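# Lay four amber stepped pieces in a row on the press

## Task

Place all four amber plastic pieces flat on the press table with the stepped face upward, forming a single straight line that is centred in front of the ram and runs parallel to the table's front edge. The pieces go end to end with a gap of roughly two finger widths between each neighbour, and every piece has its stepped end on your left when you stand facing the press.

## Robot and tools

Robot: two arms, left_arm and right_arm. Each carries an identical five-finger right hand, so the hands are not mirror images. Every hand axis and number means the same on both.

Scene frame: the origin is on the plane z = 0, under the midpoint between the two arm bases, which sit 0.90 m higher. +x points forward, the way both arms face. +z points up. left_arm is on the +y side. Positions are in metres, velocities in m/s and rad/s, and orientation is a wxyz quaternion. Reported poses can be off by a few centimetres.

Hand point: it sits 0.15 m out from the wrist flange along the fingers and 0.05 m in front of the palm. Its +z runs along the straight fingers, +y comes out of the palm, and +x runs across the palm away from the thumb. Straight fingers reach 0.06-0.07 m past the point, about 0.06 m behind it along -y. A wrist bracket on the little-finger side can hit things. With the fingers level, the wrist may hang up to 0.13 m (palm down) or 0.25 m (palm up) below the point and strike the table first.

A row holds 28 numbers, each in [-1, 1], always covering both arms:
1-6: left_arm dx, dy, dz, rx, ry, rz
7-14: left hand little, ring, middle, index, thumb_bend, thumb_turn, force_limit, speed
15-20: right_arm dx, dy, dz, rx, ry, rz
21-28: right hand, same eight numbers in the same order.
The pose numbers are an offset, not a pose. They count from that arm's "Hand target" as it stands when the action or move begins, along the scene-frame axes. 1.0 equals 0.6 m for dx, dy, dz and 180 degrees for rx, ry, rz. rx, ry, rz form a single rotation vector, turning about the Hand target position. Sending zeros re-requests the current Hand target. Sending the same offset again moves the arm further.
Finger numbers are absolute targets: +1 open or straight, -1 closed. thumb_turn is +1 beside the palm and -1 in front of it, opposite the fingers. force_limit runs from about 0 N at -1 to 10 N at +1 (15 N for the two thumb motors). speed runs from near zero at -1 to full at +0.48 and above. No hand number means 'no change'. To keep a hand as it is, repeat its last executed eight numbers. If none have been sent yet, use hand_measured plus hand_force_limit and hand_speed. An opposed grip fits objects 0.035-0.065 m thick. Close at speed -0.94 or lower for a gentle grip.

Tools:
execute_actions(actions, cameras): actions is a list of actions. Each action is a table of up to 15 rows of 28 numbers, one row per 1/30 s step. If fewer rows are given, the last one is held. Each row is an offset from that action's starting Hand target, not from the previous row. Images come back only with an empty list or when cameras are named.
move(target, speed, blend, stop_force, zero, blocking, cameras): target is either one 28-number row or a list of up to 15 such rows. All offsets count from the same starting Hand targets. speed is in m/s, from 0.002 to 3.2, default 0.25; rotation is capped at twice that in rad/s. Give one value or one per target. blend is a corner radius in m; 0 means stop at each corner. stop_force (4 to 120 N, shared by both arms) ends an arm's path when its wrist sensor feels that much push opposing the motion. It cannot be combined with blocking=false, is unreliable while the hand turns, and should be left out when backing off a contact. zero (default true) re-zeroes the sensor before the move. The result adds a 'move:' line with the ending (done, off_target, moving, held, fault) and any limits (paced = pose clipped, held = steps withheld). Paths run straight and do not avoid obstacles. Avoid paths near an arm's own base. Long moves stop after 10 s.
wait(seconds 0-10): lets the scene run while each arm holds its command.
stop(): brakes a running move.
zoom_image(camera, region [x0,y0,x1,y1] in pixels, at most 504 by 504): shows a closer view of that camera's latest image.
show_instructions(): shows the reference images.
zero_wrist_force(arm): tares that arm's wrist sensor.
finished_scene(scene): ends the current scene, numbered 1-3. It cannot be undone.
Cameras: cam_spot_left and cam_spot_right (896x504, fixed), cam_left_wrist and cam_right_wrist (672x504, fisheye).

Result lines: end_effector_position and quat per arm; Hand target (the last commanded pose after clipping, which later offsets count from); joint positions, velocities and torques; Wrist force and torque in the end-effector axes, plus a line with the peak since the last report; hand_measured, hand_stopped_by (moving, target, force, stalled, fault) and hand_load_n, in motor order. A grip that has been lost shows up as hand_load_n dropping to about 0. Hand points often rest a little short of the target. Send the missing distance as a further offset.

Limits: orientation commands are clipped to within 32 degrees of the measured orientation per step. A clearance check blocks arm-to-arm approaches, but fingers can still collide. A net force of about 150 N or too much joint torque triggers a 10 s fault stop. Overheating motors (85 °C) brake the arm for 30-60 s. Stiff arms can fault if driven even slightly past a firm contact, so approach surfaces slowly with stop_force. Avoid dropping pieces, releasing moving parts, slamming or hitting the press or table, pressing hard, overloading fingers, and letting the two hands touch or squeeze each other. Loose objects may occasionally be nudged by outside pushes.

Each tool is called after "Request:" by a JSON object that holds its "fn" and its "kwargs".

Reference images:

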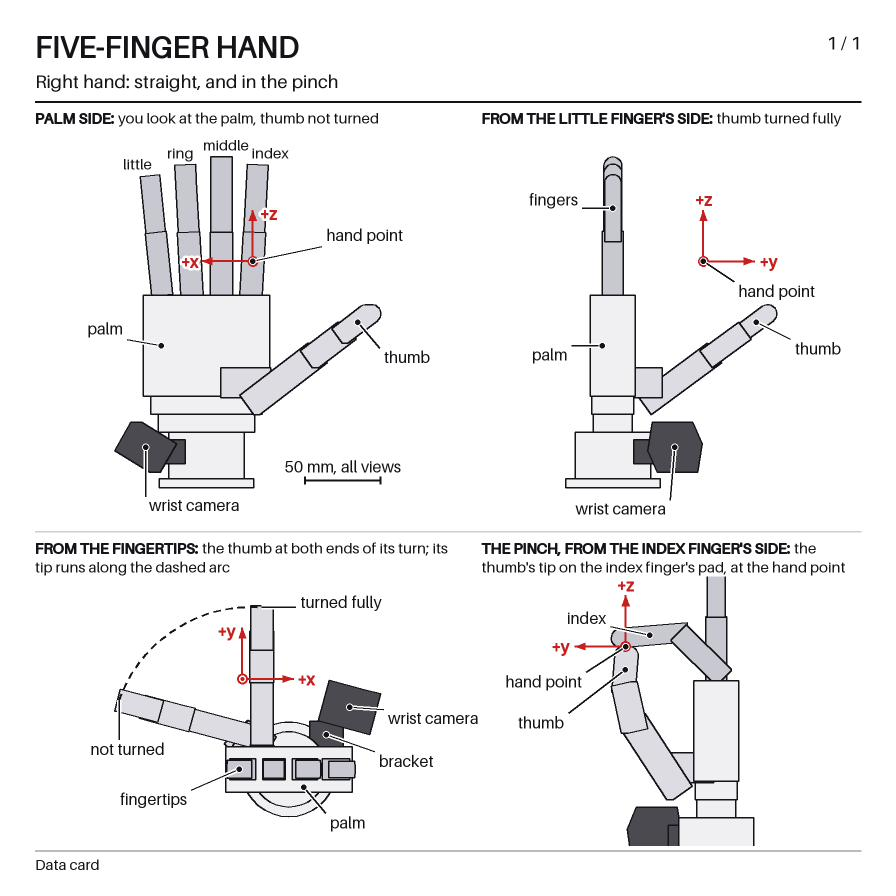

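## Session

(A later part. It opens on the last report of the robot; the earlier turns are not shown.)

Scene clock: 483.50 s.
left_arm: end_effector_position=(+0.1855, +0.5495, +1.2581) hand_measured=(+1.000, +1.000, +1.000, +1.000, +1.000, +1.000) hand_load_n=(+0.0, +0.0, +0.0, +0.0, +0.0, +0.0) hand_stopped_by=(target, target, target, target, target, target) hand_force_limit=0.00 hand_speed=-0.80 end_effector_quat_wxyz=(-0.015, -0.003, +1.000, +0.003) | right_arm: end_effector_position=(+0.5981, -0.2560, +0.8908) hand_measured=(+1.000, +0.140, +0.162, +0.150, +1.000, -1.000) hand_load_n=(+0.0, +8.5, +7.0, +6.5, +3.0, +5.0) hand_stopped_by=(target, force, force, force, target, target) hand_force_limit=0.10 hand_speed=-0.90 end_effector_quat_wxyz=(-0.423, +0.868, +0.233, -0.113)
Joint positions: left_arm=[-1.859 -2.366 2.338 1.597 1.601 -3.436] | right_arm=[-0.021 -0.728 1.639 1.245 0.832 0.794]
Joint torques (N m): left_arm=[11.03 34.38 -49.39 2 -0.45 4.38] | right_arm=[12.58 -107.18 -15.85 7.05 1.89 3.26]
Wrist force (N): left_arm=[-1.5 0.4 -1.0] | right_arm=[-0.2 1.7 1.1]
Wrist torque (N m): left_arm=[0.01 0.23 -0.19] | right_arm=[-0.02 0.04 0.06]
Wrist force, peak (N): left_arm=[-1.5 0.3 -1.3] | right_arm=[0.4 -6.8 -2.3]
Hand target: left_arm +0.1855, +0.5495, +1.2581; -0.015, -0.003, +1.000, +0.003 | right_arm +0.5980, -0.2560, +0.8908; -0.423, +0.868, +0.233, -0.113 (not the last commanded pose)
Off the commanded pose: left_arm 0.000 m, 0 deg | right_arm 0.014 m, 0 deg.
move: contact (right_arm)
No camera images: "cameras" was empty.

Request:
{"fn": "move", "kwargs": {"target": [0,0,0,0,0,0,1,1,1,1,1,1,0,-0.8,0,0,-0.001,0,0,0,1,0.5,0.5,0.5,1,-1,0,-0.6], "speed": 0.03}}

Request:
{"fn": "move", "kwargs": {"target": [[0,0,0,0,0,0,1,1,1,1,1,1,0,-0.8,0,0,0.2,0,0,0,1,0.5,0.5,0.5,1,-1,0,-0.6],[0,0,0,0,0,0,1,1,1,1,1,1,0,-0.8,0.028,0.008,0.25,0,0,-0.5,1,0.5,0.5,0.5,1,-1,0,-0.6],[0,0,0,0,0,0,1,1,1,1,1,1,0,-0.8,0.0557,0.0168,0.2,0,0,-1.0,1,0.5,0.5,0.5,1,-1,0,-0.6],[0,0,0,0,0,0,1,1,1,1,1,1,0,-0.8,0.0557,0.0168,0.1167,0,0,-1.0,1,0.5,0.5,0.5,1,-1,0,-0.6]], "speed": [0.12,0.4,0.4,0.12], "blend": 0.015, "cameras": ["cam_right_wrist","cam_spot_right","cam_spot_left"]}}

Scene clock: 495.87 s.
left_arm: end_effector_position=(+0.1855, +0.5495, +1.2581) hand_measured=(+1.000, +1.000, +1.000, +1.000, +1.000, +1.000) hand_load_n=(+0.0, +0.0, +0.0, +0.0, +0.0, +0.0) hand_stopped_by=(target, target, target, target, target, target) hand_force_limit=0.00 hand_speed=-0.80 end_effector_quat_wxyz=(-0.015, -0.003, +1.000, +0.003) | right_arm: end_effector_position=(+0.5980, -0.2560, +0.8902) hand_measured=(+1.000, +0.500, +0.500, +0.500, +1.000, -1.000) hand_load_n=(-0.5, +0.0, +0.0, +0.0, +0.0, +0.0) hand_stopped_by=(target, target, target, target, target, target) hand_force_limit=0.00 hand_speed=-0.60 end_effector_quat_wxyz=(-0.423, +0.868, +0.233, -0.113)
Joint positions: left_arm=[-1.859 -2.366 2.338 1.597 1.601 -3.436] | right_arm=[-0.021 -0.727 1.639 1.244 0.832 0.794]
Joint torques (N m): left_arm=[10.06 34.64 -48.95 1.79 -0.4 4.11] | right_arm=[-1.15 -81.5 -21.25 0.94 0.51 -0.19]
Wrist force (N): left_arm=[-1.3 0.4 -1.0] | right_arm=[0.2 -0.9 -0.7]
Wrist torque (N m): left_arm=[0.01 0.20 -0.18] | right_arm=[-0.14 0.01 0.03]
Wrist force, peak (N): left_arm=[-1.4 0.4 -1.3] | right_arm=[0.1 1.6 1.3]
Hand target: left_arm +0.1855, +0.5495, +1.2581; -0.015, -0.003, +1.000, +0.003 | right_arm +0.5980, -0.2560, +0.8902; -0.423, +0.868, +0.233, -0.113
Off the commanded pose: left_arm 0.000 m, 0 deg | right_arm 0.000 m, 0 deg.
move: done

Scene clock: 501.77 s.
left_arm: end_effector_position=(+0.1855, +0.5495, +1.2581) hand_measured=(+1.000, +1.000, +1.000, +1.000, +1.000, +1.000) hand_load_n=(+0.0, +0.0, +0.0, +0.0, +0.0, +0.0) hand_stopped_by=(target, target, target, target, target, target) hand_force_limit=0.00 hand_speed=-0.80 end_effector_quat_wxyz=(-0.015, -0.003, +1.000, +0.003) | right_arm: end_effector_position=(+0.6314, -0.2460, +0.9604) hand_measured=(+1.000, +0.500, +0.500, +0.500, +1.000, -1.000) hand_load_n=(+0.0, +0.0, +0.0, +0.0, +0.0, +0.0) hand_stopped_by=(target, target, target, target, target, target) hand_force_limit=0.00 hand_speed=-0.60 end_effector_quat_wxyz=(+0.113, -0.233, +0.868, -0.423)
Joint positions: left_arm=[-1.859 -2.366 2.338 1.597 1.601 -3.436] | right_arm=[0.443 -0.944 1.7 0.712 2.473 4.582]
Joint torques (N m): left_arm=[9.62 36.02 -48.91 1.66 -0.35 4.19] | right_arm=[19.17 -71.96 -15.01 1.38 2.93 4.09]
Wrist force (N): left_arm=[-1.4 0.2 -0.8] | right_arm=[-0.5 -0.7 -0.2]
Wrist torque (N m): left_arm=[-0.02 0.21 -0.19] | right_arm=[-0.11 0.11 -0.24]
Wrist force, peak (N): left_arm=[-1.4 0.4 -1.4] | right_arm=[-0.5 -1.4 -0.8]
Hand target: left_arm +0.1855, +0.5495, +1.2581; -0.015, -0.003, +1.000, +0.003 | right_arm +0.6314, -0.2459, +0.9602; +0.113, -0.233, +0.868, -0.423
Off the commanded pose: left_arm 0.000 m, 0 deg | right_arm 0.000 m, 0 deg.
move: done
camera_calibration:
cam_right_wrist: T_world_to_cam=[[-0.528574, 0.373746, -0.762183, 1.15804], [0.468272, 0.877271, 0.105433, -0.172168], [0.708047, -0.30118, -0.638718, 0.201094], [0, 0, 0, 1]] pos_world=[0.550347, -0.221208, 1.02923]
Images, in order (width x height): cam_spot_left 896x504, cam_spot_right 896x504, cam_right_wrist 672x504.

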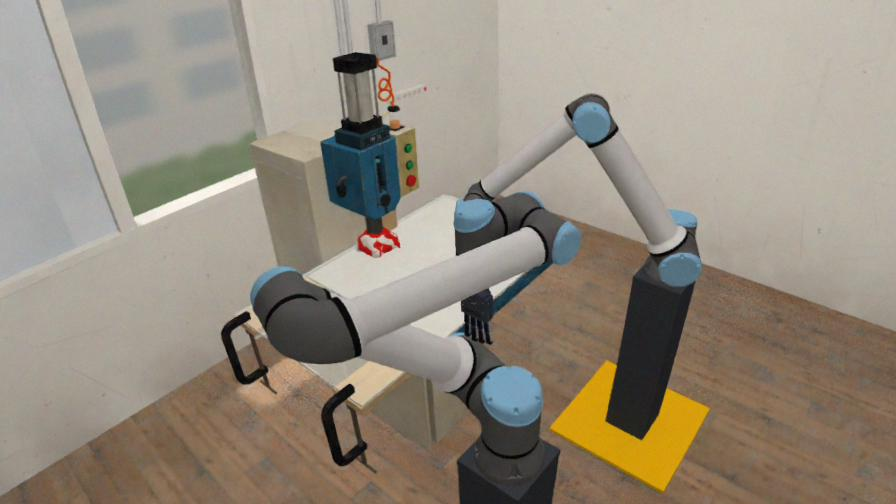

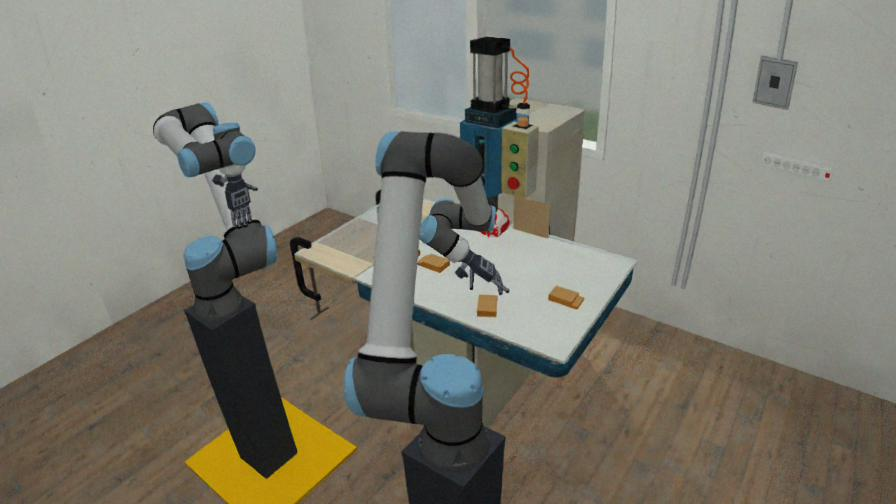

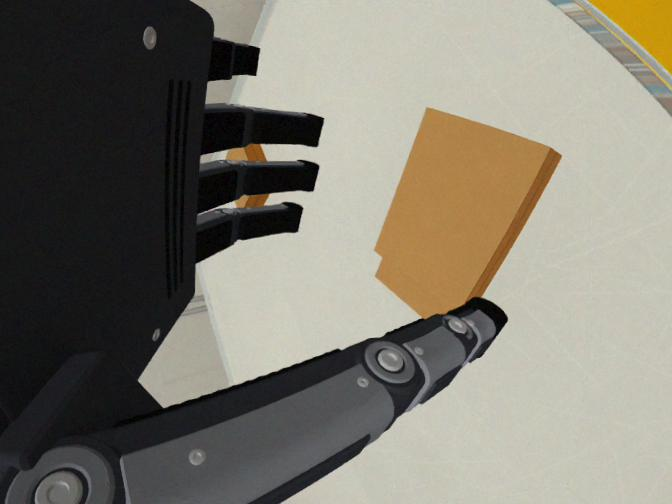

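Request:
{"fn": "move", "kwargs": {"target": [0,0,0,0,0,0,1,1,1,1,1,1,0,-0.8,0.0102,-0.0077,-0.1187,0,0,0,1,0.5,0.5,0.5,1,-1,0,-0.6], "speed": 0.05, "stop_force": 4}}

Request:
{"fn": "move", "kwargs": {"target": [0,0,0,0,0,0,1,1,1,1,1,1,0,-0.8,0,0,0,0,0,0,1,0,-0.1,-0.1,1,-1,-0.2,-0.88], "cameras": ["cam_right_wrist"]}}

Scene clock: 509.50 s.
left_arm: end_effector_position=(+0.1855, +0.5495, +1.2581) hand_measured=(+1.000, +1.000, +1.000, +1.000, +1.000, +1.000) hand_load_n=(+0.0, +0.0, +0.0, +0.0, +0.0, +0.0) hand_stopped_by=(target, target, target, target, target, target) hand_force_limit=0.00 hand_speed=-0.80 end_effector_quat_wxyz=(-0.015, -0.003, +1.000, +0.003) | right_arm: end_effector_position=(+0.6376, -0.2506, +0.8890) hand_measured=(+1.000, +0.500, +0.500, +0.500, +1.000, -1.000) hand_load_n=(+0.0, +0.0, +0.0, +0.0, +0.0, +0.5) hand_stopped_by=(target, target, target, target, target, target) hand_force_limit=0.00 hand_speed=-0.60 end_effector_quat_wxyz=(+0.113, -0.233, +0.868, -0.423)
Joint positions: left_arm=[-1.859 -2.366 2.338 1.597 1.601 -3.436] | right_arm=[0.433 -0.859 1.71 0.604 2.472 4.565]
Joint torques (N m): left_arm=[9.75 33.7 -48.48 1.71 -0.42 4.14] | right_arm=[-14.21 -74.6 -12.34 0.93 -1.29 -3.39]
Wrist force (N): left_arm=[-1.1 0.1 -1.1] | right_arm=[0.1 -0.9 -0.8]
Wrist torque (N m): left_arm=[-0.02 0.18 -0.18] | right_arm=[-0.09 0.03 0.05]
Wrist force, peak (N): left_arm=[-1.6 0.4 -1.1] | right_arm=[0.0 -1.3 -0.4]
Hand target: left_arm +0.1855, +0.5495, +1.2581; -0.015, -0.003, +1.000, +0.003 | right_arm +0.6376, -0.2506, +0.8890; +0.113, -0.233, +0.868, -0.423
Off the commanded pose: left_arm 0.000 m, 0 deg | right_arm 0.000 m, 0 deg.
move: done

Scene clock: 510.83 s.
left_arm: end_effector_position=(+0.1855, +0.5495, +1.2581) hand_measured=(+1.000, +1.000, +1.000, +1.000, +1.000, +1.000) hand_load_n=(+0.0, +0.0, +0.0, +0.0, +0.0, +0.5) hand_stopped_by=(target, target, target, target, target, target) hand_force_limit=0.00 hand_speed=-0.80 end_effector_quat_wxyz=(-0.015, -0.003, +1.000, +0.003) | right_arm: end_effector_position=(+0.6376, -0.2506, +0.8890) hand_measured=(+1.000, +0.146, +0.168, +0.156, +1.000, -1.000) hand_load_n=(+0.0, +8.0, +4.0, +4.5, +2.0, +5.0) hand_stopped_by=(target, force, force, force, target, target) hand_force_limit=-0.20 hand_speed=-0.88 end_effector_quat_wxyz=(+0.113, -0.233, +0.868, -0.423)
Joint positions: left_arm=[-1.859 -2.366 2.338 1.597 1.601 -3.436] | right_arm=[0.433 -0.859 1.71 0.604 2.472 4.565]
Joint torques (N m): left_arm=[11.7 34.07 -49.35 1.54 -0.19 4.06] | right_arm=[-10.66 -77.24 -13.64 1.7 -0.43 -3.22]
Wrist force (N): left_arm=[-1.2 0.3 -1.0] | right_arm=[0.0 0.6 0.7]
Wrist torque (N m): left_arm=[0.00 0.18 -0.18] | right_arm=[-0.15 -0.01 0.10]
Wrist force, peak (N): left_arm=[-1.3 0.4 -1.4] | right_arm=[0.0 -1.5 0.8]
Hand target: left_arm +0.1855, +0.5495, +1.2581; -0.015, -0.003, +1.000, +0.003 | right_arm +0.6376, -0.2506, +0.8890; +0.113, -0.233, +0.868, -0.423
Off the commanded pose: left_arm 0.000 m, 0 deg | right_arm 0.000 m, 0 deg.
move: done
camera_calibration:
cam_right_wrist: T_world_to_cam=[[-0.528611, 0.373802, -0.76213, 1.10847], [0.4683, 0.877254, 0.105455, -0.163491], [0.708001, -0.30116, -0.638777, 0.149808], [0, 0, 0, 1]] pos_world=[0.556447, -0.225808, 0.957732]
Images, in order (width x height): cam_right_wrist 672x504.

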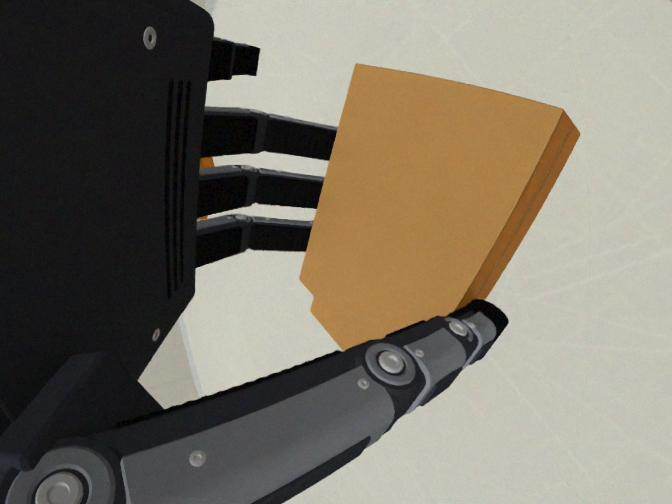

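Request:
{"fn": "move", "kwargs": {"target": [[0,0,0,0,0,0,1,1,1,1,1,1,0,-0.8,0,0,0.15,0,0,0,1,0,-0.1,-0.1,1,-1,-0.2,-0.88],[0,0,0,0,0,0,1,1,1,1,1,1,0,-0.8,0.2077,0.3378,0.17,0,0,0.3389,1,0,-0.1,-0.1,1,-1,-0.2,-0.88],[0,0,0,0,0,0,1,1,1,1,1,1,0,-0.8,0.2077,0.3378,0.0267,0,0,0.3389,1,0,-0.1,-0.1,1,-1,-0.2,-0.88]], "speed": [0.12,0.35,0.15], "blend": 0.015, "cameras": ["cam_right_wrist"]}}

Request:
{"fn": "move", "kwargs": {"target": [0,0,0,0,0,0,1,1,1,1,1,1,0,-0.8,0,0,-0.04,0,0,0,1,0,-0.1,-0.1,1,-1,-0.2,-0.88], "speed": 0.012, "stop_force": 5, "cameras": ["cam_right_wrist"]}}

Scene clock: 517.43 s.
left_arm: end_effector_position=(+0.1855, +0.5495, +1.2581) hand_measured=(+1.000, +1.000, +1.000, +1.000, +1.000, +1.000) hand_load_n=(+0.0, +0.0, +0.0, +0.0, +0.0, +0.0) hand_stopped_by=(target, target, target, target, target, target) hand_force_limit=0.00 hand_speed=-0.80 end_effector_quat_wxyz=(-0.015, -0.003, +1.000, +0.003) | right_arm: end_effector_position=(+0.7622, -0.0479, +0.9052) hand_measured=(+1.000, +0.146, +0.168, +0.156, +1.000, -1.000) hand_load_n=(+0.0, +8.0, +4.0, +4.5, +2.0, +5.0) hand_stopped_by=(target, force, force, force, target, target) hand_force_limit=-0.20 hand_speed=-0.88 end_effector_quat_wxyz=(-0.312, +0.641, -0.630, +0.307)
Joint positions: left_arm=[-1.859 -2.366 2.338 1.597 1.601 -3.436] | right_arm=[0.438 -0.926 1.612 0.022 1.898 3.41]
Joint torques (N m): left_arm=[11.52 34.93 -48.96 1.84 -0.73 4.31] | right_arm=[-9.55 -85.57 -21.66 -2.41 -2.14 -3.14]
Wrist force (N): left_arm=[-1.5 0.4 -0.8] | right_arm=[-0.3 1.3 1.5]
Wrist torque (N m): left_arm=[0.01 0.23 -0.19] | right_arm=[-0.11 0.02 0.07]
Wrist force, peak (N): left_arm=[-1.4 0.4 -1.4] | right_arm=[0.2 2.0 2.2]
Hand target: left_arm +0.1855, +0.5495, +1.2581; -0.015, -0.003, +1.000, +0.003 | right_arm +0.7622, -0.0479, +0.9050; -0.312, +0.641, -0.630, +0.307
Off the commanded pose: left_arm 0.000 m, 0 deg | right_arm 0.000 m, 0 deg.
move: done
camera_calibration:
cam_right_wrist: T_world_to_cam=[[-0.58318, -0.281144, -0.762141, 1.12126], [-0.540202, 0.834913, 0.105367, 0.365355], [0.606698, 0.473158, -0.638779, 0.247298], [0, 0, 0, 1]] pos_world=[0.701227, -0.106814, 0.974032]
Images, in order (width x height): cam_right_wrist 672x504.

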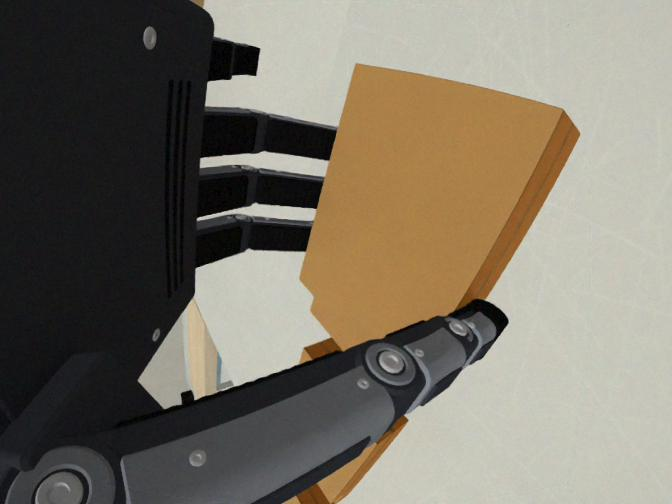

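Scene clock: 520.60 s.
left_arm: end_effector_position=(+0.1855, +0.5495, +1.2581) hand_measured=(+1.000, +1.000, +1.000, +1.000, +1.000, +1.000) hand_load_n=(+0.0, +0.0, +0.0, +0.0, +0.0, +0.0) hand_stopped_by=(target, target, target, target, target, target) hand_force_limit=0.00 hand_speed=-0.80 end_effector_quat_wxyz=(-0.015, -0.003, +1.000, +0.003) | right_arm: end_effector_position=(+0.7622, -0.0479, +0.8889) hand_measured=(+1.000, +0.146, +0.168, +0.156, +1.000, -1.000) hand_load_n=(+0.0, +7.5, +4.0, +4.5, +2.0, +4.0) hand_stopped_by=(target, force, force, force, target, target) hand_force_limit=-0.20 hand_speed=-0.88 end_effector_quat_wxyz=(-0.312, +0.641, -0.630, +0.307)
Joint positions: left_arm=[-1.859 -2.366 2.338 1.597 1.601 -3.436] | right_arm=[0.438 -0.909 1.618 0 1.898 3.41]
Joint torques (N m): left_arm=[11.86 34.94 -48.59 1.6 0 4.25] | right_arm=[4.69 -106.06 -46.83 2.87 -0.79 -3.12]
Wrist force (N): left_arm=[-1.4 0.6 -1.1] | right_arm=[-0.1 1.0 1.3]
Wrist torque (N m): left_arm=[0.05 0.23 -0.18] | right_arm=[-0.14 0.00 0.07]
Wrist force, peak (N): left_arm=[-1.5 0.4 -1.3] | right_arm=[0.1 -7.0 -8.5]
Hand target: left_arm +0.1855, +0.5495, +1.2581; -0.015, -0.003, +1.000, +0.003 | right_arm +0.7622, -0.0479, +0.8889; -0.312, +0.641, -0.630, +0.307 (not the last commanded pose)
Off the commanded pose: left_arm 0.000 m, 0 deg | right_arm 0.008 m, 0 deg.
move: contact (right_arm)
camera_calibration:
cam_right_wrist: T_world_to_cam=[[-0.583163, -0.281131, -0.762159, 1.10885], [-0.540253, 0.834873, 0.10542, 0.367052], [0.606669, 0.473236, -0.638749, 0.236886], [0, 0, 0, 1]] pos_world=[0.701227, -0.106814, 0.957733]
Images, in order (width x height): cam_right_wrist 672x504.

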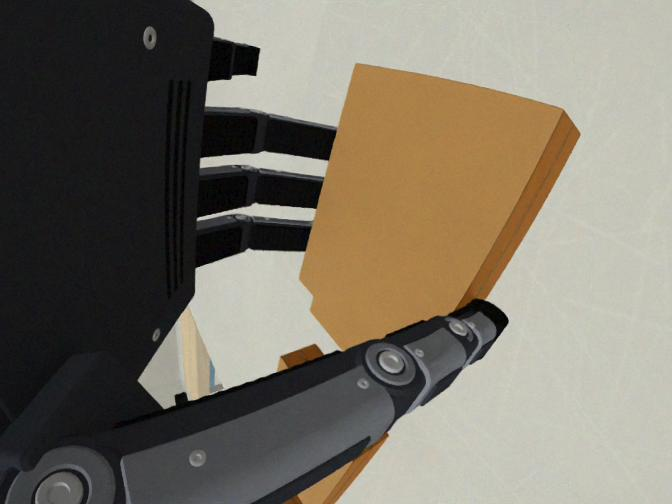

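Request:
{"fn": "move", "kwargs": {"target": [0,0,0,0,0,0,1,1,1,1,1,1,0,-0.8,0,0,-0.0005,0,0,0,1,0.5,0.5,0.5,1,-1,0,-0.6], "speed": 0.03}}

Request:
{"fn": "move", "kwargs": {"target": [[0,0,0,0,0,0,1,1,1,1,1,1,0,-0.8,0,0,0.1667,0,0,0,1,0.5,0.5,0.5,1,-1,0,-0.6],[0,0,0,0,0,0,1,1,1,1,1,1,0,-0.8,0.04,-0.6333,0.22,0,0,0,1,0.5,0.5,0.5,1,-1,0,-0.6]], "speed": [0.1,0.4], "blend": 0.02, "cameras": ["cam_right_wrist"]}}

Request:
{"fn": "zoom_image", "kwargs": {"camera": "cam_right_wrist", "region": [350, 80, 600, 330]}}

Scene clock: 523.90 s.
left_arm: end_effector_position=(+0.1855, +0.5495, +1.2581) hand_measured=(+1.000, +1.000, +1.000, +1.000, +1.000, +1.000) hand_load_n=(+0.0, +0.0, +0.0, +0.0, +0.0, +0.0) hand_stopped_by=(target, target, target, target, target, target) hand_force_limit=0.00 hand_speed=-0.80 end_effector_quat_wxyz=(-0.015, -0.003, +1.000, +0.003) | right_arm: end_effector_position=(+0.7623, -0.0479, +0.8887) hand_measured=(+1.000, +0.500, +0.500, +0.500, +1.000, -1.000) hand_load_n=(+0.0, +0.0, +0.0, +0.0, +0.5, +0.0) hand_stopped_by=(target, target, target, target, target, target) hand_force_limit=0.00 hand_speed=-0.60 end_effector_quat_wxyz=(-0.313, +0.641, -0.630, +0.307)
Joint positions: left_arm=[-1.859 -2.366 2.338 1.597 1.601 -3.436] | right_arm=[0.438 -0.909 1.618 -0.001 1.898 3.41]
Joint torques (N m): left_arm=[11.88 35.79 -49.92 1.55 -0.34 4.06] | right_arm=[6.75 -80.04 -27.43 -1.95 2.13 -3.02]
Wrist force (N): left_arm=[-1.4 0.2 -1.1] | right_arm=[-0.2 -0.5 -1.6]
Wrist torque (N m): left_arm=[-0.01 0.23 -0.19] | right_arm=[-0.15 0.08 0.03]
Wrist force, peak (N): left_arm=[-1.6 0.4 -1.3] | right_arm=[-0.3 1.4 1.7]
Hand target: left_arm +0.1855, +0.5495, +1.2581; -0.015, -0.003, +1.000, +0.003 | right_arm +0.7622, -0.0479, +0.8886; -0.312, +0.641, -0.630, +0.307
Off the commanded pose: left_arm 0.000 m, 0 deg | right_arm 0.000 m, 0 deg.
move: done

Scene clock: 526.53 s.
left_arm: end_effector_position=(+0.1855, +0.5495, +1.2581) hand_measured=(+1.000, +1.000, +1.000, +1.000, +1.000, +1.000) hand_load_n=(+0.0, +0.0, +0.0, +0.0, +0.0, +0.0) hand_stopped_by=(target, target, target, target, target, target) hand_force_limit=0.00 hand_speed=-0.80 end_effector_quat_wxyz=(-0.015, -0.003, +1.000, +0.003) | right_arm: end_effector_position=(+0.7861, -0.4277, +1.0205) hand_measured=(+1.000, +0.500, +0.500, +0.500, +1.000, -1.000) hand_load_n=(+0.0, +0.0, +0.0, +0.0, +0.0, +0.0) hand_stopped_by=(target, target, target, target, target, target) hand_force_limit=0.00 hand_speed=-0.60 end_effector_quat_wxyz=(-0.312, +0.641, -0.630, +0.307)
Joint positions: left_arm=[-1.859 -2.366 2.338 1.597 1.601 -3.436] | right_arm=[-0.142 -1.231 1.851 0.051 1.445 3.043]
Joint torques (N m): left_arm=[9.57 34.21 -48.59 1.62 -0.21 4.35] | right_arm=[-20.05 -80.93 -34.66 3.69 -2.91 -2.81]
Wrist force (N): left_arm=[-1.3 0.2 -1.1] | right_arm=[0.0 -1.1 -0.1]
Wrist torque (N m): left_arm=[-0.01 0.21 -0.18] | right_arm=[-0.17 0.00 0.06]
Wrist force, peak (N): left_arm=[-1.3 0.5 -1.3] | right_arm=[-2.2 -1.8 -0.5]
Hand target: left_arm +0.1855, +0.5495, +1.2581; -0.015, -0.003, +1.000, +0.003 | right_arm +0.7862, -0.4279, +1.0206; -0.312, +0.641, -0.630, +0.307
Off the commanded pose: left_arm 0.000 m, 0 deg | right_arm 0.000 m, 0 deg.
move: done
camera_calibration:
cam_right_wrist: T_world_to_cam=[[-0.583256, -0.281108, -0.762096, 1.11632], [-0.540191, 0.834908, 0.105459, 0.683105], [0.606635, 0.473188, -0.638818, 0.486257], [0, 0, 0, 1]] pos_world=[0.725127, -0.486614, 1.08933]
Images, in order (width x height): cam_right_wrist 672x504.

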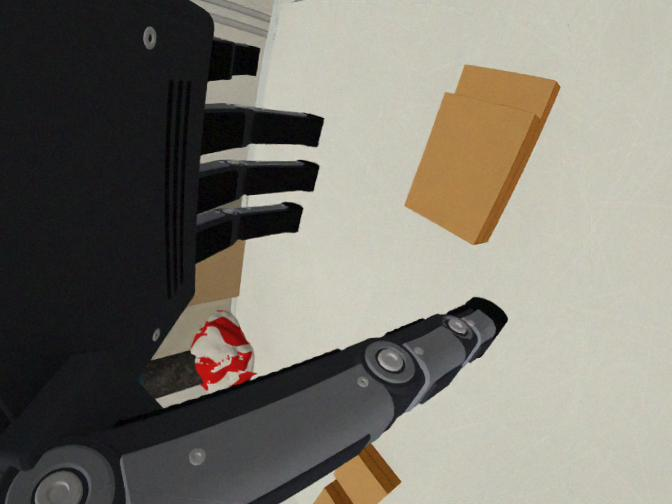

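Scaled by 2.016 from the camera's 672x504 image, which has a finer 960x720 frame.

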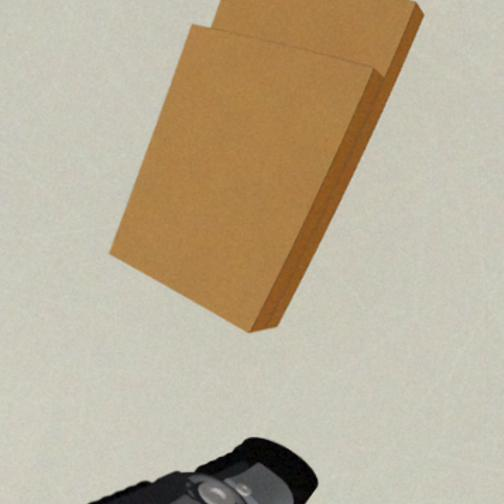

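Request:
{"fn": "move", "kwargs": {"target": [0,0,0,0,0,0,1,1,1,1,1,1,0,-0.8,0.0675,-0.0548,-0.12,0,0,0.0089,1,0.5,0.5,0.5,1,-1,0,-0.6], "speed": 0.15, "cameras": ["cam_right_wrist"]}}

Scene clock: 539.40 s.
left_arm: end_effector_position=(+0.1855, +0.5495, +1.2581) hand_measured=(+1.000, +1.000, +1.000, +1.000, +1.000, +1.000) hand_load_n=(+0.0, +0.0, +0.0, +0.0, +0.0, +0.0) hand_stopped_by=(target, target, target, target, target, target) hand_force_limit=0.00 hand_speed=-0.80 end_effector_quat_wxyz=(-0.015, -0.003, +1.000, +0.003) | right_arm: end_effector_position=(+0.8266, -0.4607, +0.9488) hand_measured=(+1.000, +0.500, +0.500, +0.500, +1.000, -1.000) hand_load_n=(+0.0, +0.0, +0.5, +0.0, +0.0, +0.0) hand_stopped_by=(target, target, target, target, target, target) hand_force_limit=0.00 hand_speed=-0.60 end_effector_quat_wxyz=(-0.317, +0.650, -0.621, +0.303)
Joint positions: left_arm=[-1.859 -2.366 2.338 1.597 1.601 -3.436] | right_arm=[-0.191 -1.104 1.816 -0.034 1.385 2.994]
Joint torques (N m): left_arm=[10.65 34.07 -49.17 1.56 -0.26 4.14] | right_arm=[-13.26 -65.45 -45.95 -1.99 -3.03 -3.12]
Wrist force (N): left_arm=[-1.1 0.3 -0.7] | right_arm=[0.3 -0.9 -0.4]
Wrist torque (N m): left_arm=[-0.02 0.17 -0.17] | right_arm=[-0.13 -0.05 0.07]
Wrist force, peak (N): left_arm=[-1.5 0.5 -1.3] | right_arm=[-0.3 -1.8 -1.3]
Hand target: left_arm +0.1855, +0.5495, +1.2581; -0.015, -0.003, +1.000, +0.003 | right_arm +0.8267, -0.4608, +0.9486; -0.317, +0.650, -0.621, +0.303
Off the commanded pose: left_arm 0.000 m, 0 deg | right_arm 0.000 m, 0 deg.
move: done
camera_calibration:
cam_right_wrist: T_world_to_cam=[[-0.575072, -0.297267, -0.762184, 1.06181], [-0.563317, 0.81949, 0.105408, 0.75218], [0.593268, 0.489968, -0.638721, 0.450156], [0, 0, 0, 1]] pos_world=[0.767269, -0.521324, 1.01753]
Images, in order (width x height): cam_right_wrist 672x504.

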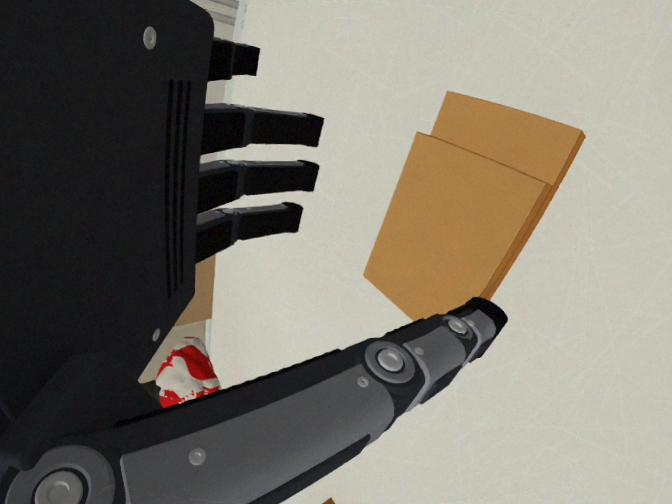

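Request:
{"fn": "move", "kwargs": {"target": [0,0,0,0,0,0,1,1,1,1,1,1,0,-0.8,0,0,-0.0993,0,0,0,1,0.5,0.5,0.5,1,-1,0,-0.6], "speed": 0.05, "stop_force": 4}}

Request:
{"fn": "move", "kwargs": {"target": [0,0,0,0,0,0,1,1,1,1,1,1,0,-0.8,0,0,0,0,0,0,1,0,-0.1,-0.1,1,-1,-0.2,-0.88], "cameras": ["cam_right_wrist"]}}

Request:
{"fn": "zoom_image", "kwargs": {"camera": "cam_right_wrist", "region": [280, 20, 640, 340]}}

Scene clock: 544.30 s.
left_arm: end_effector_position=(+0.1855, +0.5495, +1.2581) hand_measured=(+1.000, +1.000, +1.000, +1.000, +1.000, +1.000) hand_load_n=(+0.0, +0.0, +0.0, +0.0, -0.5, +0.0) hand_stopped_by=(target, target, target, target, target, target) hand_force_limit=0.00 hand_speed=-0.80 end_effector_quat_wxyz=(-0.015, -0.003, +1.000, +0.003) | right_arm: end_effector_position=(+0.8267, -0.4608, +0.8890) hand_measured=(+1.000, +0.500, +0.500, +0.500, +1.000, -1.000) hand_load_n=(+0.0, +0.0, +0.0, +0.0, +0.0, +0.0) hand_stopped_by=(target, target, target, target, target, target) hand_force_limit=0.00 hand_speed=-0.60 end_effector_quat_wxyz=(-0.317, +0.650, -0.621, +0.303)
Joint positions: left_arm=[-1.859 -2.366 2.338 1.597 1.601 -3.436] | right_arm=[-0.191 -1.034 1.841 -0.129 1.385 2.994]
Joint torques (N m): left_arm=[10.6 36.63 -48.95 1.71 -0.46 3.9] | right_arm=[-5.35 -67 -17.04 -2.01 -2.12 -0.23]
Wrist force (N): left_arm=[-1.2 0.3 -0.9] | right_arm=[0.1 -1.2 -0.3]
Wrist torque (N m): left_arm=[-0.01 0.18 -0.18] | right_arm=[-0.19 -0.01 0.06]
Wrist force, peak (N): left_arm=[-1.5 0.6 -1.2] | right_arm=[0.3 -1.7 -0.8]
Hand target: left_arm +0.1855, +0.5495, +1.2581; -0.015, -0.003, +1.000, +0.003 | right_arm +0.8267, -0.4608, +0.8890; -0.317, +0.650, -0.621, +0.303
Off the commanded pose: left_arm 0.000 m, 0 deg | right_arm 0.000 m, 0 deg.
move: done

Scene clock: 545.63 s.
left_arm: end_effector_position=(+0.1855, +0.5495, +1.2581) hand_measured=(+1.000, +1.000, +1.000, +1.000, +1.000, +1.000) hand_load_n=(+0.0, +0.0, +0.0, +0.0, +0.0, +0.0) hand_stopped_by=(target, target, target, target, target, target) hand_force_limit=0.00 hand_speed=-0.80 end_effector_quat_wxyz=(-0.015, -0.003, +1.000, +0.003) | right_arm: end_effector_position=(+0.8267, -0.4608, +0.8890) hand_measured=(+1.000, +0.146, +0.168, +0.156, +1.000, -1.000) hand_load_n=(+0.0, +7.5, +3.5, +4.0, +2.0, +4.0) hand_stopped_by=(target, force, force, force, target, target) hand_force_limit=-0.20 hand_speed=-0.88 end_effector_quat_wxyz=(-0.317, +0.650, -0.621, +0.303)
Joint positions: left_arm=[-1.859 -2.366 2.338 1.597 1.601 -3.436] | right_arm=[-0.191 -1.034 1.841 -0.129 1.385 2.994]
Joint torques (N m): left_arm=[9.71 34.3 -49.13 1.38 -0.29 3.94] | right_arm=[4.45 -68.9 -17.93 -0.6 -0.72 2.68]
Wrist force (N): left_arm=[-1.2 0.7 -0.9] | right_arm=[0.0 0.6 0.7]
Wrist torque (N m): left_arm=[0.06 0.20 -0.17] | right_arm=[-0.18 -0.04 0.11]
Wrist force, peak (N): left_arm=[-1.5 0.1 -1.3] | right_arm=[0.1 -1.9 0.3]
Hand target: left_arm +0.1855, +0.5495, +1.2581; -0.015, -0.003, +1.000, +0.003 | right_arm +0.8267, -0.4608, +0.8890; -0.317, +0.650, -0.621, +0.303
Off the commanded pose: left_arm 0.000 m, 0 deg | right_arm 0.000 m, 0 deg.
move: done
camera_calibration:
cam_right_wrist: T_world_to_cam=[[-0.575072, -0.297267, -0.762184, 1.01636], [-0.563317, 0.81949, 0.105408, 0.758529], [0.593268, 0.489968, -0.638721, 0.411965], [0, 0, 0, 1]] pos_world=[0.767369, -0.521324, 0.957833]
Images, in order (width x height): cam_right_wrist 672x504.

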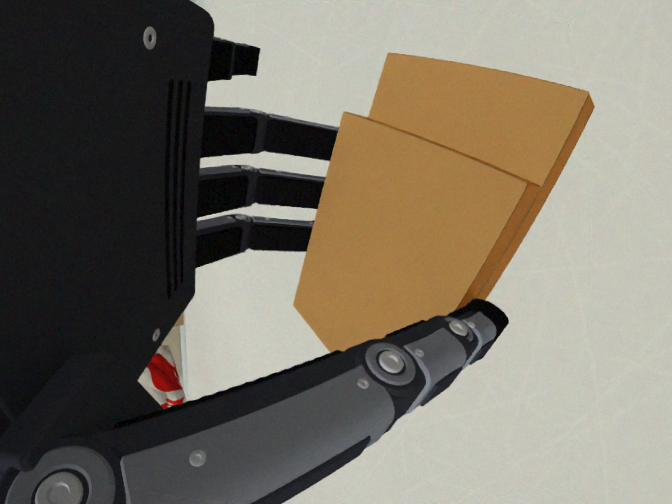

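Scaled by 1.400 from the camera's 672x504 image, which has a finer 960x720 frame.

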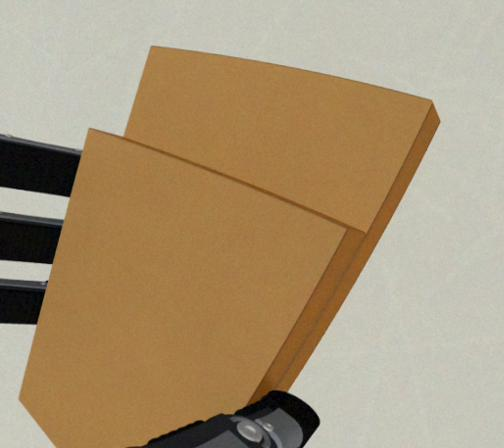

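Request:
{"fn": "move", "kwargs": {"target": [[0,0,0,0,0,0,1,1,1,1,1,1,0,-0.8,0,0,0.18,0,0,0,1,0,-0.1,-0.1,1,-1,-0.2,-0.88],[0,0,0,0,0,0,1,1,1,1,1,1,0,-0.8,-0.3812,0.3413,0.18,0,0,0.6522,1,0,-0.1,-0.1,1,-1,-0.2,-0.88],[0,0,0,0,0,0,1,1,1,1,1,1,0,-0.8,-0.3812,0.3413,0.0267,0,0,0.6522,1,0,-0.1,-0.1,1,-1,-0.2,-0.88]], "speed": [0.12,0.4,0.15], "blend": 0.015}}

Request:
{"fn": "move", "kwargs": {"target": [0,0,0,0,0,0,1,1,1,1,1,1,0,-0.8,0,0,-0.05,0,0,0,1,0,-0.1,-0.1,1,-1,-0.2,-0.88], "speed": 0.012, "stop_force": 5, "cameras": ["cam_right_wrist"]}}

Request:
{"fn": "move", "kwargs": {"target": [0,0,0,0,0,0,1,1,1,1,1,1,0,-0.8,0,0,-0.0005,0,0,0,1,0.5,0.5,0.5,1,-1,0,-0.6], "speed": 0.03}}

Scene clock: 555.77 s.
left_arm: end_effector_position=(+0.1855, +0.5495, +1.2581) hand_measured=(+1.000, +1.000, +1.000, +1.000, +1.000, +1.000) hand_load_n=(+0.0, +0.0, +0.0, +0.0, +0.0, +0.0) hand_stopped_by=(target, target, target, target, target, target) hand_force_limit=0.00 hand_speed=-0.80 end_effector_quat_wxyz=(-0.015, -0.003, +1.000, +0.003) | right_arm: end_effector_position=(+0.5980, -0.2560, +0.9052) hand_measured=(+1.000, +0.146, +0.168, +0.156, +1.000, -1.000) hand_load_n=(+0.0, +7.0, +4.0, +4.5, +2.0, +4.5) hand_stopped_by=(target, force, force, force, target, target) hand_force_limit=-0.20 hand_speed=-0.88 end_effector_quat_wxyz=(-0.423, +0.868, +0.233, -0.113)
Joint positions: left_arm=[-1.859 -2.366 2.338 1.597 1.601 -3.436] | right_arm=[-0.021 -0.746 1.64 1.262 0.832 0.794]
Joint torques (N m): left_arm=[10.25 33.42 -48.69 1.38 -0.27 4.26] | right_arm=[18.6 -81.74 -37.67 1.77 -1.8 3.59]
Wrist force (N): left_arm=[-0.9 0.5 -1.0] | right_arm=[-0.1 1.1 1.0]
Wrist torque (N m): left_arm=[0.02 0.14 -0.15] | right_arm=[-0.09 0.03 0.09]
Wrist force, peak (N): left_arm=[-1.2 0.7 -1.5] | right_arm=[0.0 2.3 2.4]
Hand target: left_arm +0.1855, +0.5495, +1.2581; -0.015, -0.003, +1.000, +0.003 | right_arm +0.5980, -0.2560, +0.9051; -0.423, +0.868, +0.233, -0.113
Off the commanded pose: left_arm 0.000 m, 0 deg | right_arm 0.000 m, 0 deg.
move: done

Scene clock: 558.23 s.
left_arm: end_effector_position=(+0.1855, +0.5495, +1.2581) hand_measured=(+1.000, +1.000, +1.000, +1.000, +1.000, +1.000) hand_load_n=(+0.0, +0.0, +0.0, +0.0, +0.0, +0.0) hand_stopped_by=(target, target, target, target, target, target) hand_force_limit=0.00 hand_speed=-0.80 end_effector_quat_wxyz=(-0.015, -0.003, +1.000, +0.003) | right_arm: end_effector_position=(+0.5980, -0.2560, +0.8893) hand_measured=(+1.000, +0.146, +0.168, +0.156, +1.000, -1.000) hand_load_n=(+0.0, +7.0, +4.0, +4.5, +2.0, +4.0) hand_stopped_by=(target, force, force, force, target, target) hand_force_limit=-0.20 hand_speed=-0.88 end_effector_quat_wxyz=(-0.423, +0.868, +0.233, -0.113)
Joint positions: left_arm=[-1.859 -2.366 2.338 1.597 1.601 -3.436] | right_arm=[-0.021 -0.726 1.639 1.243 0.832 0.794]
Joint torques (N m): left_arm=[9.24 34.79 -48.67 1.47 -0.23 4.27] | right_arm=[15.64 -108.46 -11.43 7.1 -0.02 3.07]
Wrist force (N): left_arm=[-1.3 0.3 -0.9] | right_arm=[-0.1 0.9 1.4]
Wrist torque (N m): left_arm=[-0.01 0.20 -0.18] | right_arm=[-0.15 0.02 0.05]
Wrist force, peak (N): left_arm=[-1.5 0.5 -1.4] | right_arm=[-0.7 -8.8 -6.4]
Hand target: left_arm +0.1855, +0.5495, +1.2581; -0.015, -0.003, +1.000, +0.003 | right_arm +0.5980, -0.2560, +0.8893; -0.423, +0.868, +0.233, -0.113 (not the last commanded pose)
Off the commanded pose: left_arm 0.000 m, 0 deg | right_arm 0.014 m, 0 deg.
move: contact (right_arm)
camera_calibration:
cam_right_wrist: T_world_to_cam=[[0.52856, -0.373837, -0.762148, 0.266348], [-0.468389, -0.877208, 0.10544, -0.0292758], [-0.70798, 0.301251, -0.638758, 1.17736], [0, 0, 0, 1]] pos_world=[0.679054, -0.280791, 0.958132]
Images, in order (width x height): cam_right_wrist 672x504.

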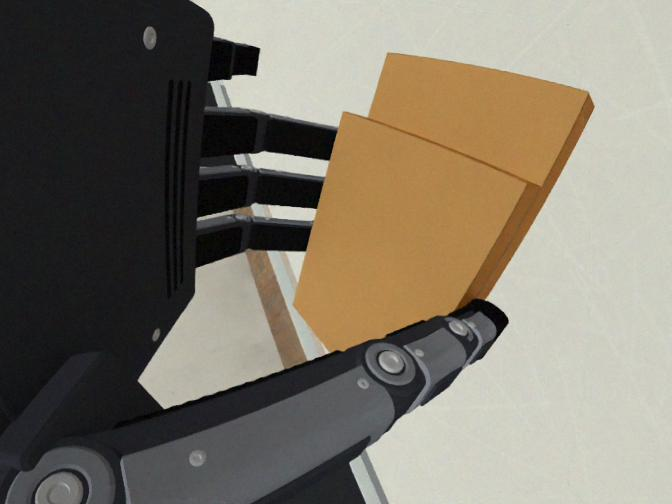

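Scene clock: 558.93 s.
left_arm: end_effector_position=(+0.1855, +0.5495, +1.2581) hand_measured=(+1.000, +1.000, +1.000, +1.000, +1.000, +1.000) hand_load_n=(+0.0, +0.0, +0.0, +0.0, +0.0, -0.5) hand_stopped_by=(target, target, target, target, target, target) hand_force_limit=0.00 hand_speed=-0.80 end_effector_quat_wxyz=(-0.015, -0.003, +1.000, +0.003) | right_arm: end_effector_position=(+0.5980, -0.2560, +0.8891) hand_measured=(+1.000, +0.500, +0.500, +0.500, +1.000, -1.000) hand_load_n=(+0.0, +0.0, +0.0, +0.0, +0.0, +0.0) hand_stopped_by=(target, target, target, target, target, target) hand_force_limit=0.00 hand_speed=-0.60 end_effector_quat_wxyz=(-0.423, +0.868, +0.233, -0.113)
Joint positions: left_arm=[-1.859 -2.366 2.338 1.597 1.601 -3.436] | right_arm=[-0.021 -0.726 1.639 1.243 0.832 0.794]
Joint torques (N m): left_arm=[7.99 33.28 -48.33 1.84 -0.02 4.03] | right_arm=[14.4 -81.89 -11.11 1.17 1.66 1.95]
Wrist force (N): left_arm=[-1.0 0.7 -1.3] | right_arm=[0.0 -0.7 -0.7]
Wrist torque (N m): left_arm=[0.09 0.17 -0.15] | right_arm=[-0.10 0.03 0.05]
Wrist force, peak (N): left_arm=[-1.4 0.2 -1.5] | right_arm=[0.0 1.4 1.1]
Hand target: left_arm +0.1855, +0.5495, +1.2581; -0.015, -0.003, +1.000, +0.003 | right_arm +0.5980, -0.2560, +0.8890; -0.423, +0.868, +0.233, -0.113
Off the commanded pose: left_arm 0.000 m, 0 deg | right_arm 0.000 m, 0 deg.
move: done

Request:
{"fn": "move", "kwargs": {"target": [[0,0,0,0,0,0,1,1,1,1,1,1,0,-0.8,0,0,0.2,0,0,0,1,0.5,0.5,0.5,1,-1,0,-0.6],[0,0,0,0,0,0,1,1,1,1,1,1,0,-0.8,0.03,0.004,0.25,0,0,-0.5,1,0.5,0.5,0.5,1,-1,0,-0.6],[0,0,0,0,0,0,1,1,1,1,1,1,0,-0.8,0.0635,0.0075,0.2,0,0,-1.0,1,0.5,0.5,0.5,1,-1,0,-0.6],[0,0,0,0,0,0,1,1,1,1,1,1,0,-0.8,0.0635,0.0075,0.1183,0,0,-1.0,1,0.5,0.5,0.5,1,-1,0,-0.6]], "speed": [0.12,0.4,0.4,0.12], "blend": 0.015, "cameras": ["cam_right_wrist"]}}

Scene clock: 566.93 s.
left_arm: end_effector_position=(+0.1855, +0.5495, +1.2581) hand_measured=(+1.000, +1.000, +1.000, +1.000, +1.000, +1.000) hand_load_n=(+0.0, +0.0, +0.0, +0.0, +0.0, +0.0) hand_stopped_by=(target, target, target, target, target, target) hand_force_limit=0.00 hand_speed=-0.80 end_effector_quat_wxyz=(-0.015, -0.003, +1.000, +0.003) | right_arm: end_effector_position=(+0.6361, -0.2515, +0.9602) hand_measured=(+1.000, +0.500, +0.500, +0.500, +1.000, -1.000) hand_load_n=(+0.0, -0.5, +0.0, +0.0, -0.5, +0.0) hand_stopped_by=(target, target, target, target, target, target) hand_force_limit=0.00 hand_speed=-0.60 end_effector_quat_wxyz=(+0.113, -0.233, +0.868, -0.423)
Joint positions: left_arm=[-1.859 -2.366 2.338 1.597 1.601 -3.436] | right_arm=[0.433 -0.946 1.7 0.7 2.472 4.565]
Joint torques (N m): left_arm=[8.28 33.5 -48.18 1.88 -0.43 4.15] | right_arm=[18.86 -70.51 -15.64 0.21 4.89 4.27]
Wrist force (N): left_arm=[-1.3 0.3 -1.4] | right_arm=[-0.2 -1.0 -0.2]
Wrist torque (N m): left_arm=[0.02 0.21 -0.18] | right_arm=[-0.14 0.07 -0.23]
Wrist force, peak (N): left_arm=[-1.4 0.2 -1.4] | right_arm=[-0.1 -1.7 -0.4]
Hand target: left_arm +0.1855, +0.5495, +1.2581; -0.015, -0.003, +1.000, +0.003 | right_arm +0.6361, -0.2515, +0.9600; +0.113, -0.233, +0.868, -0.423
Off the commanded pose: left_arm 0.000 m, 0 deg | right_arm 0.000 m, 0 deg.
move: done
camera_calibration:
cam_right_wrist: T_world_to_cam=[[-0.528557, 0.373779, -0.762179, 1.16237], [0.468292, 0.877257, 0.105462, -0.16952], [0.708047, -0.30118, -0.638718, 0.196053], [0, 0, 0, 1]] pos_world=[0.554947, -0.226708, 1.02903]
Images, in order (width x height): cam_right_wrist 672x504.

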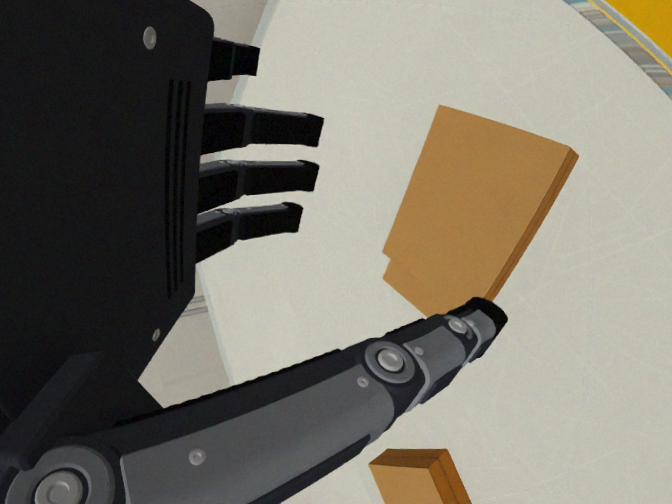

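Request:
{"fn": "move", "kwargs": {"target": [0,0,0,0,0,0,1,1,1,1,1,1,0,-0.8,0,0,-0.1183,0,0,0,1,0.5,0.5,0.5,1,-1,0,-0.6], "speed": 0.05, "stop_force": 4}}

Request:
{"fn": "move", "kwargs": {"target": [0,0,0,0,0,0,1,1,1,1,1,1,0,-0.8,0,0,0,0,0,0,1,0,-0.1,-0.1,1,-1,-0.2,-0.88], "cameras": ["cam_right_wrist"]}}

Scene clock: 573.47 s.
left_arm: end_effector_position=(+0.1855, +0.5495, +1.2581) hand_measured=(+1.000, +1.000, +1.000, +1.000, +1.000, +1.000) hand_load_n=(+0.0, +0.0, +0.0, +0.0, +0.0, +0.0) hand_stopped_by=(target, target, target, target, target, target) hand_force_limit=0.00 hand_speed=-0.80 end_effector_quat_wxyz=(-0.015, -0.003, +1.000, +0.003) | right_arm: end_effector_position=(+0.6361, -0.2515, +0.8890) hand_measured=(+1.000, +0.500, +0.500, +0.500, +1.000, -1.000) hand_load_n=(+0.0, +0.0, +0.0, +0.0, +0.0, +0.0) hand_stopped_by=(target, target, target, target, target, target) hand_force_limit=0.00 hand_speed=-0.60 end_effector_quat_wxyz=(+0.113, -0.233, +0.868, -0.423)
Joint positions: left_arm=[-1.859 -2.366 2.338 1.597 1.601 -3.436] | right_arm=[0.433 -0.861 1.714 0.602 2.472 4.565]
Joint torques (N m): left_arm=[8.84 34.66 -48.78 1.88 0.07 4.15] | right_arm=[16.3 -74.53 -12.37 0.69 4.15 -2.46]
Wrist force (N): left_arm=[-1.2 0.6 -1.0] | right_arm=[-0.1 -0.8 -0.2]
Wrist torque (N m): left_arm=[0.04 0.18 -0.17] | right_arm=[-0.11 0.04 -0.21]
Wrist force, peak (N): left_arm=[-1.4 0.5 -1.4] | right_arm=[-0.2 -1.4 -0.5]
Hand target: left_arm +0.1855, +0.5495, +1.2581; -0.015, -0.003, +1.000, +0.003 | right_arm +0.6361, -0.2515, +0.8890; +0.113, -0.233, +0.868, -0.423
Off the commanded pose: left_arm 0.000 m, 0 deg | right_arm 0.000 m, 0 deg.
move: done

Scene clock: 574.80 s.
left_arm: end_effector_position=(+0.1855, +0.5495, +1.2581) hand_measured=(+1.000, +1.000, +1.000, +1.000, +1.000, +1.000) hand_load_n=(+0.0, +0.0, +0.0, +0.0, -0.5, +0.0) hand_stopped_by=(target, target, target, target, target, target) hand_force_limit=0.00 hand_speed=-0.80 end_effector_quat_wxyz=(-0.015, -0.003, +1.000, +0.003) | right_arm: end_effector_position=(+0.6361, -0.2515, +0.8890) hand_measured=(+1.000, +0.146, +0.168, +0.156, +1.000, -1.000) hand_load_n=(+0.0, +8.0, +4.0, +4.0, +2.0, +5.0) hand_stopped_by=(target, force, force, force, target, target) hand_force_limit=-0.20 hand_speed=-0.88 end_effector_quat_wxyz=(+0.113, -0.233, +0.868, -0.423)
Joint positions: left_arm=[-1.859 -2.366 2.338 1.597 1.601 -3.436] | right_arm=[0.433 -0.861 1.714 0.602 2.472 4.565]
Joint torques (N m): left_arm=[10.59 34.31 -48.64 1.76 -0.33 4.33] | right_arm=[7.8 -76.53 -12.78 1.63 4.12 -2.43]
Wrist force (N): left_arm=[-1.3 0.4 -1.2] | right_arm=[-0.2 0.3 0.8]
Wrist torque (N m): left_arm=[0.03 0.21 -0.18] | right_arm=[-0.18 0.00 -0.17]
Wrist force, peak (N): left_arm=[-1.2 0.3 -1.4] | right_arm=[-0.4 -1.5 0.5]
Hand target: left_arm +0.1855, +0.5495, +1.2581; -0.015, -0.003, +1.000, +0.003 | right_arm +0.6361, -0.2515, +0.8890; +0.113, -0.233, +0.868, -0.423
Off the commanded pose: left_arm 0.000 m, 0 deg | right_arm 0.000 m, 0 deg.
move: done
camera_calibration:
cam_right_wrist: T_world_to_cam=[[-0.52853, 0.373768, -0.762203, 1.10811], [0.468355, 0.877231, 0.105407, -0.161998], [0.708025, -0.301271, -0.638699, 0.15055], [0, 0, 0, 1]] pos_world=[0.554947, -0.226709, 0.957833]
Images, in order (width x height): cam_right_wrist 672x504.

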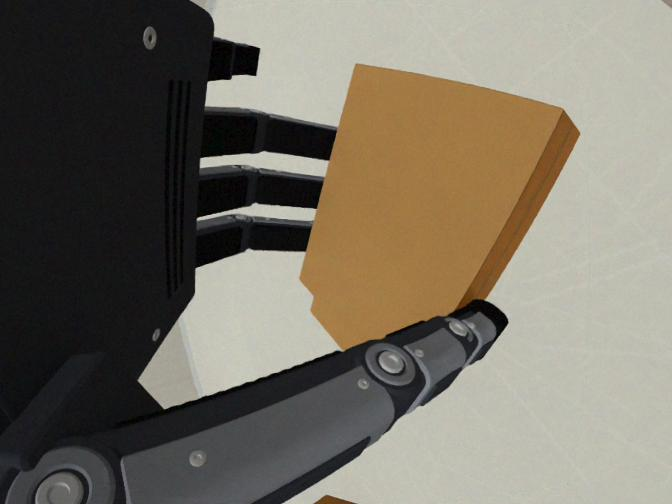

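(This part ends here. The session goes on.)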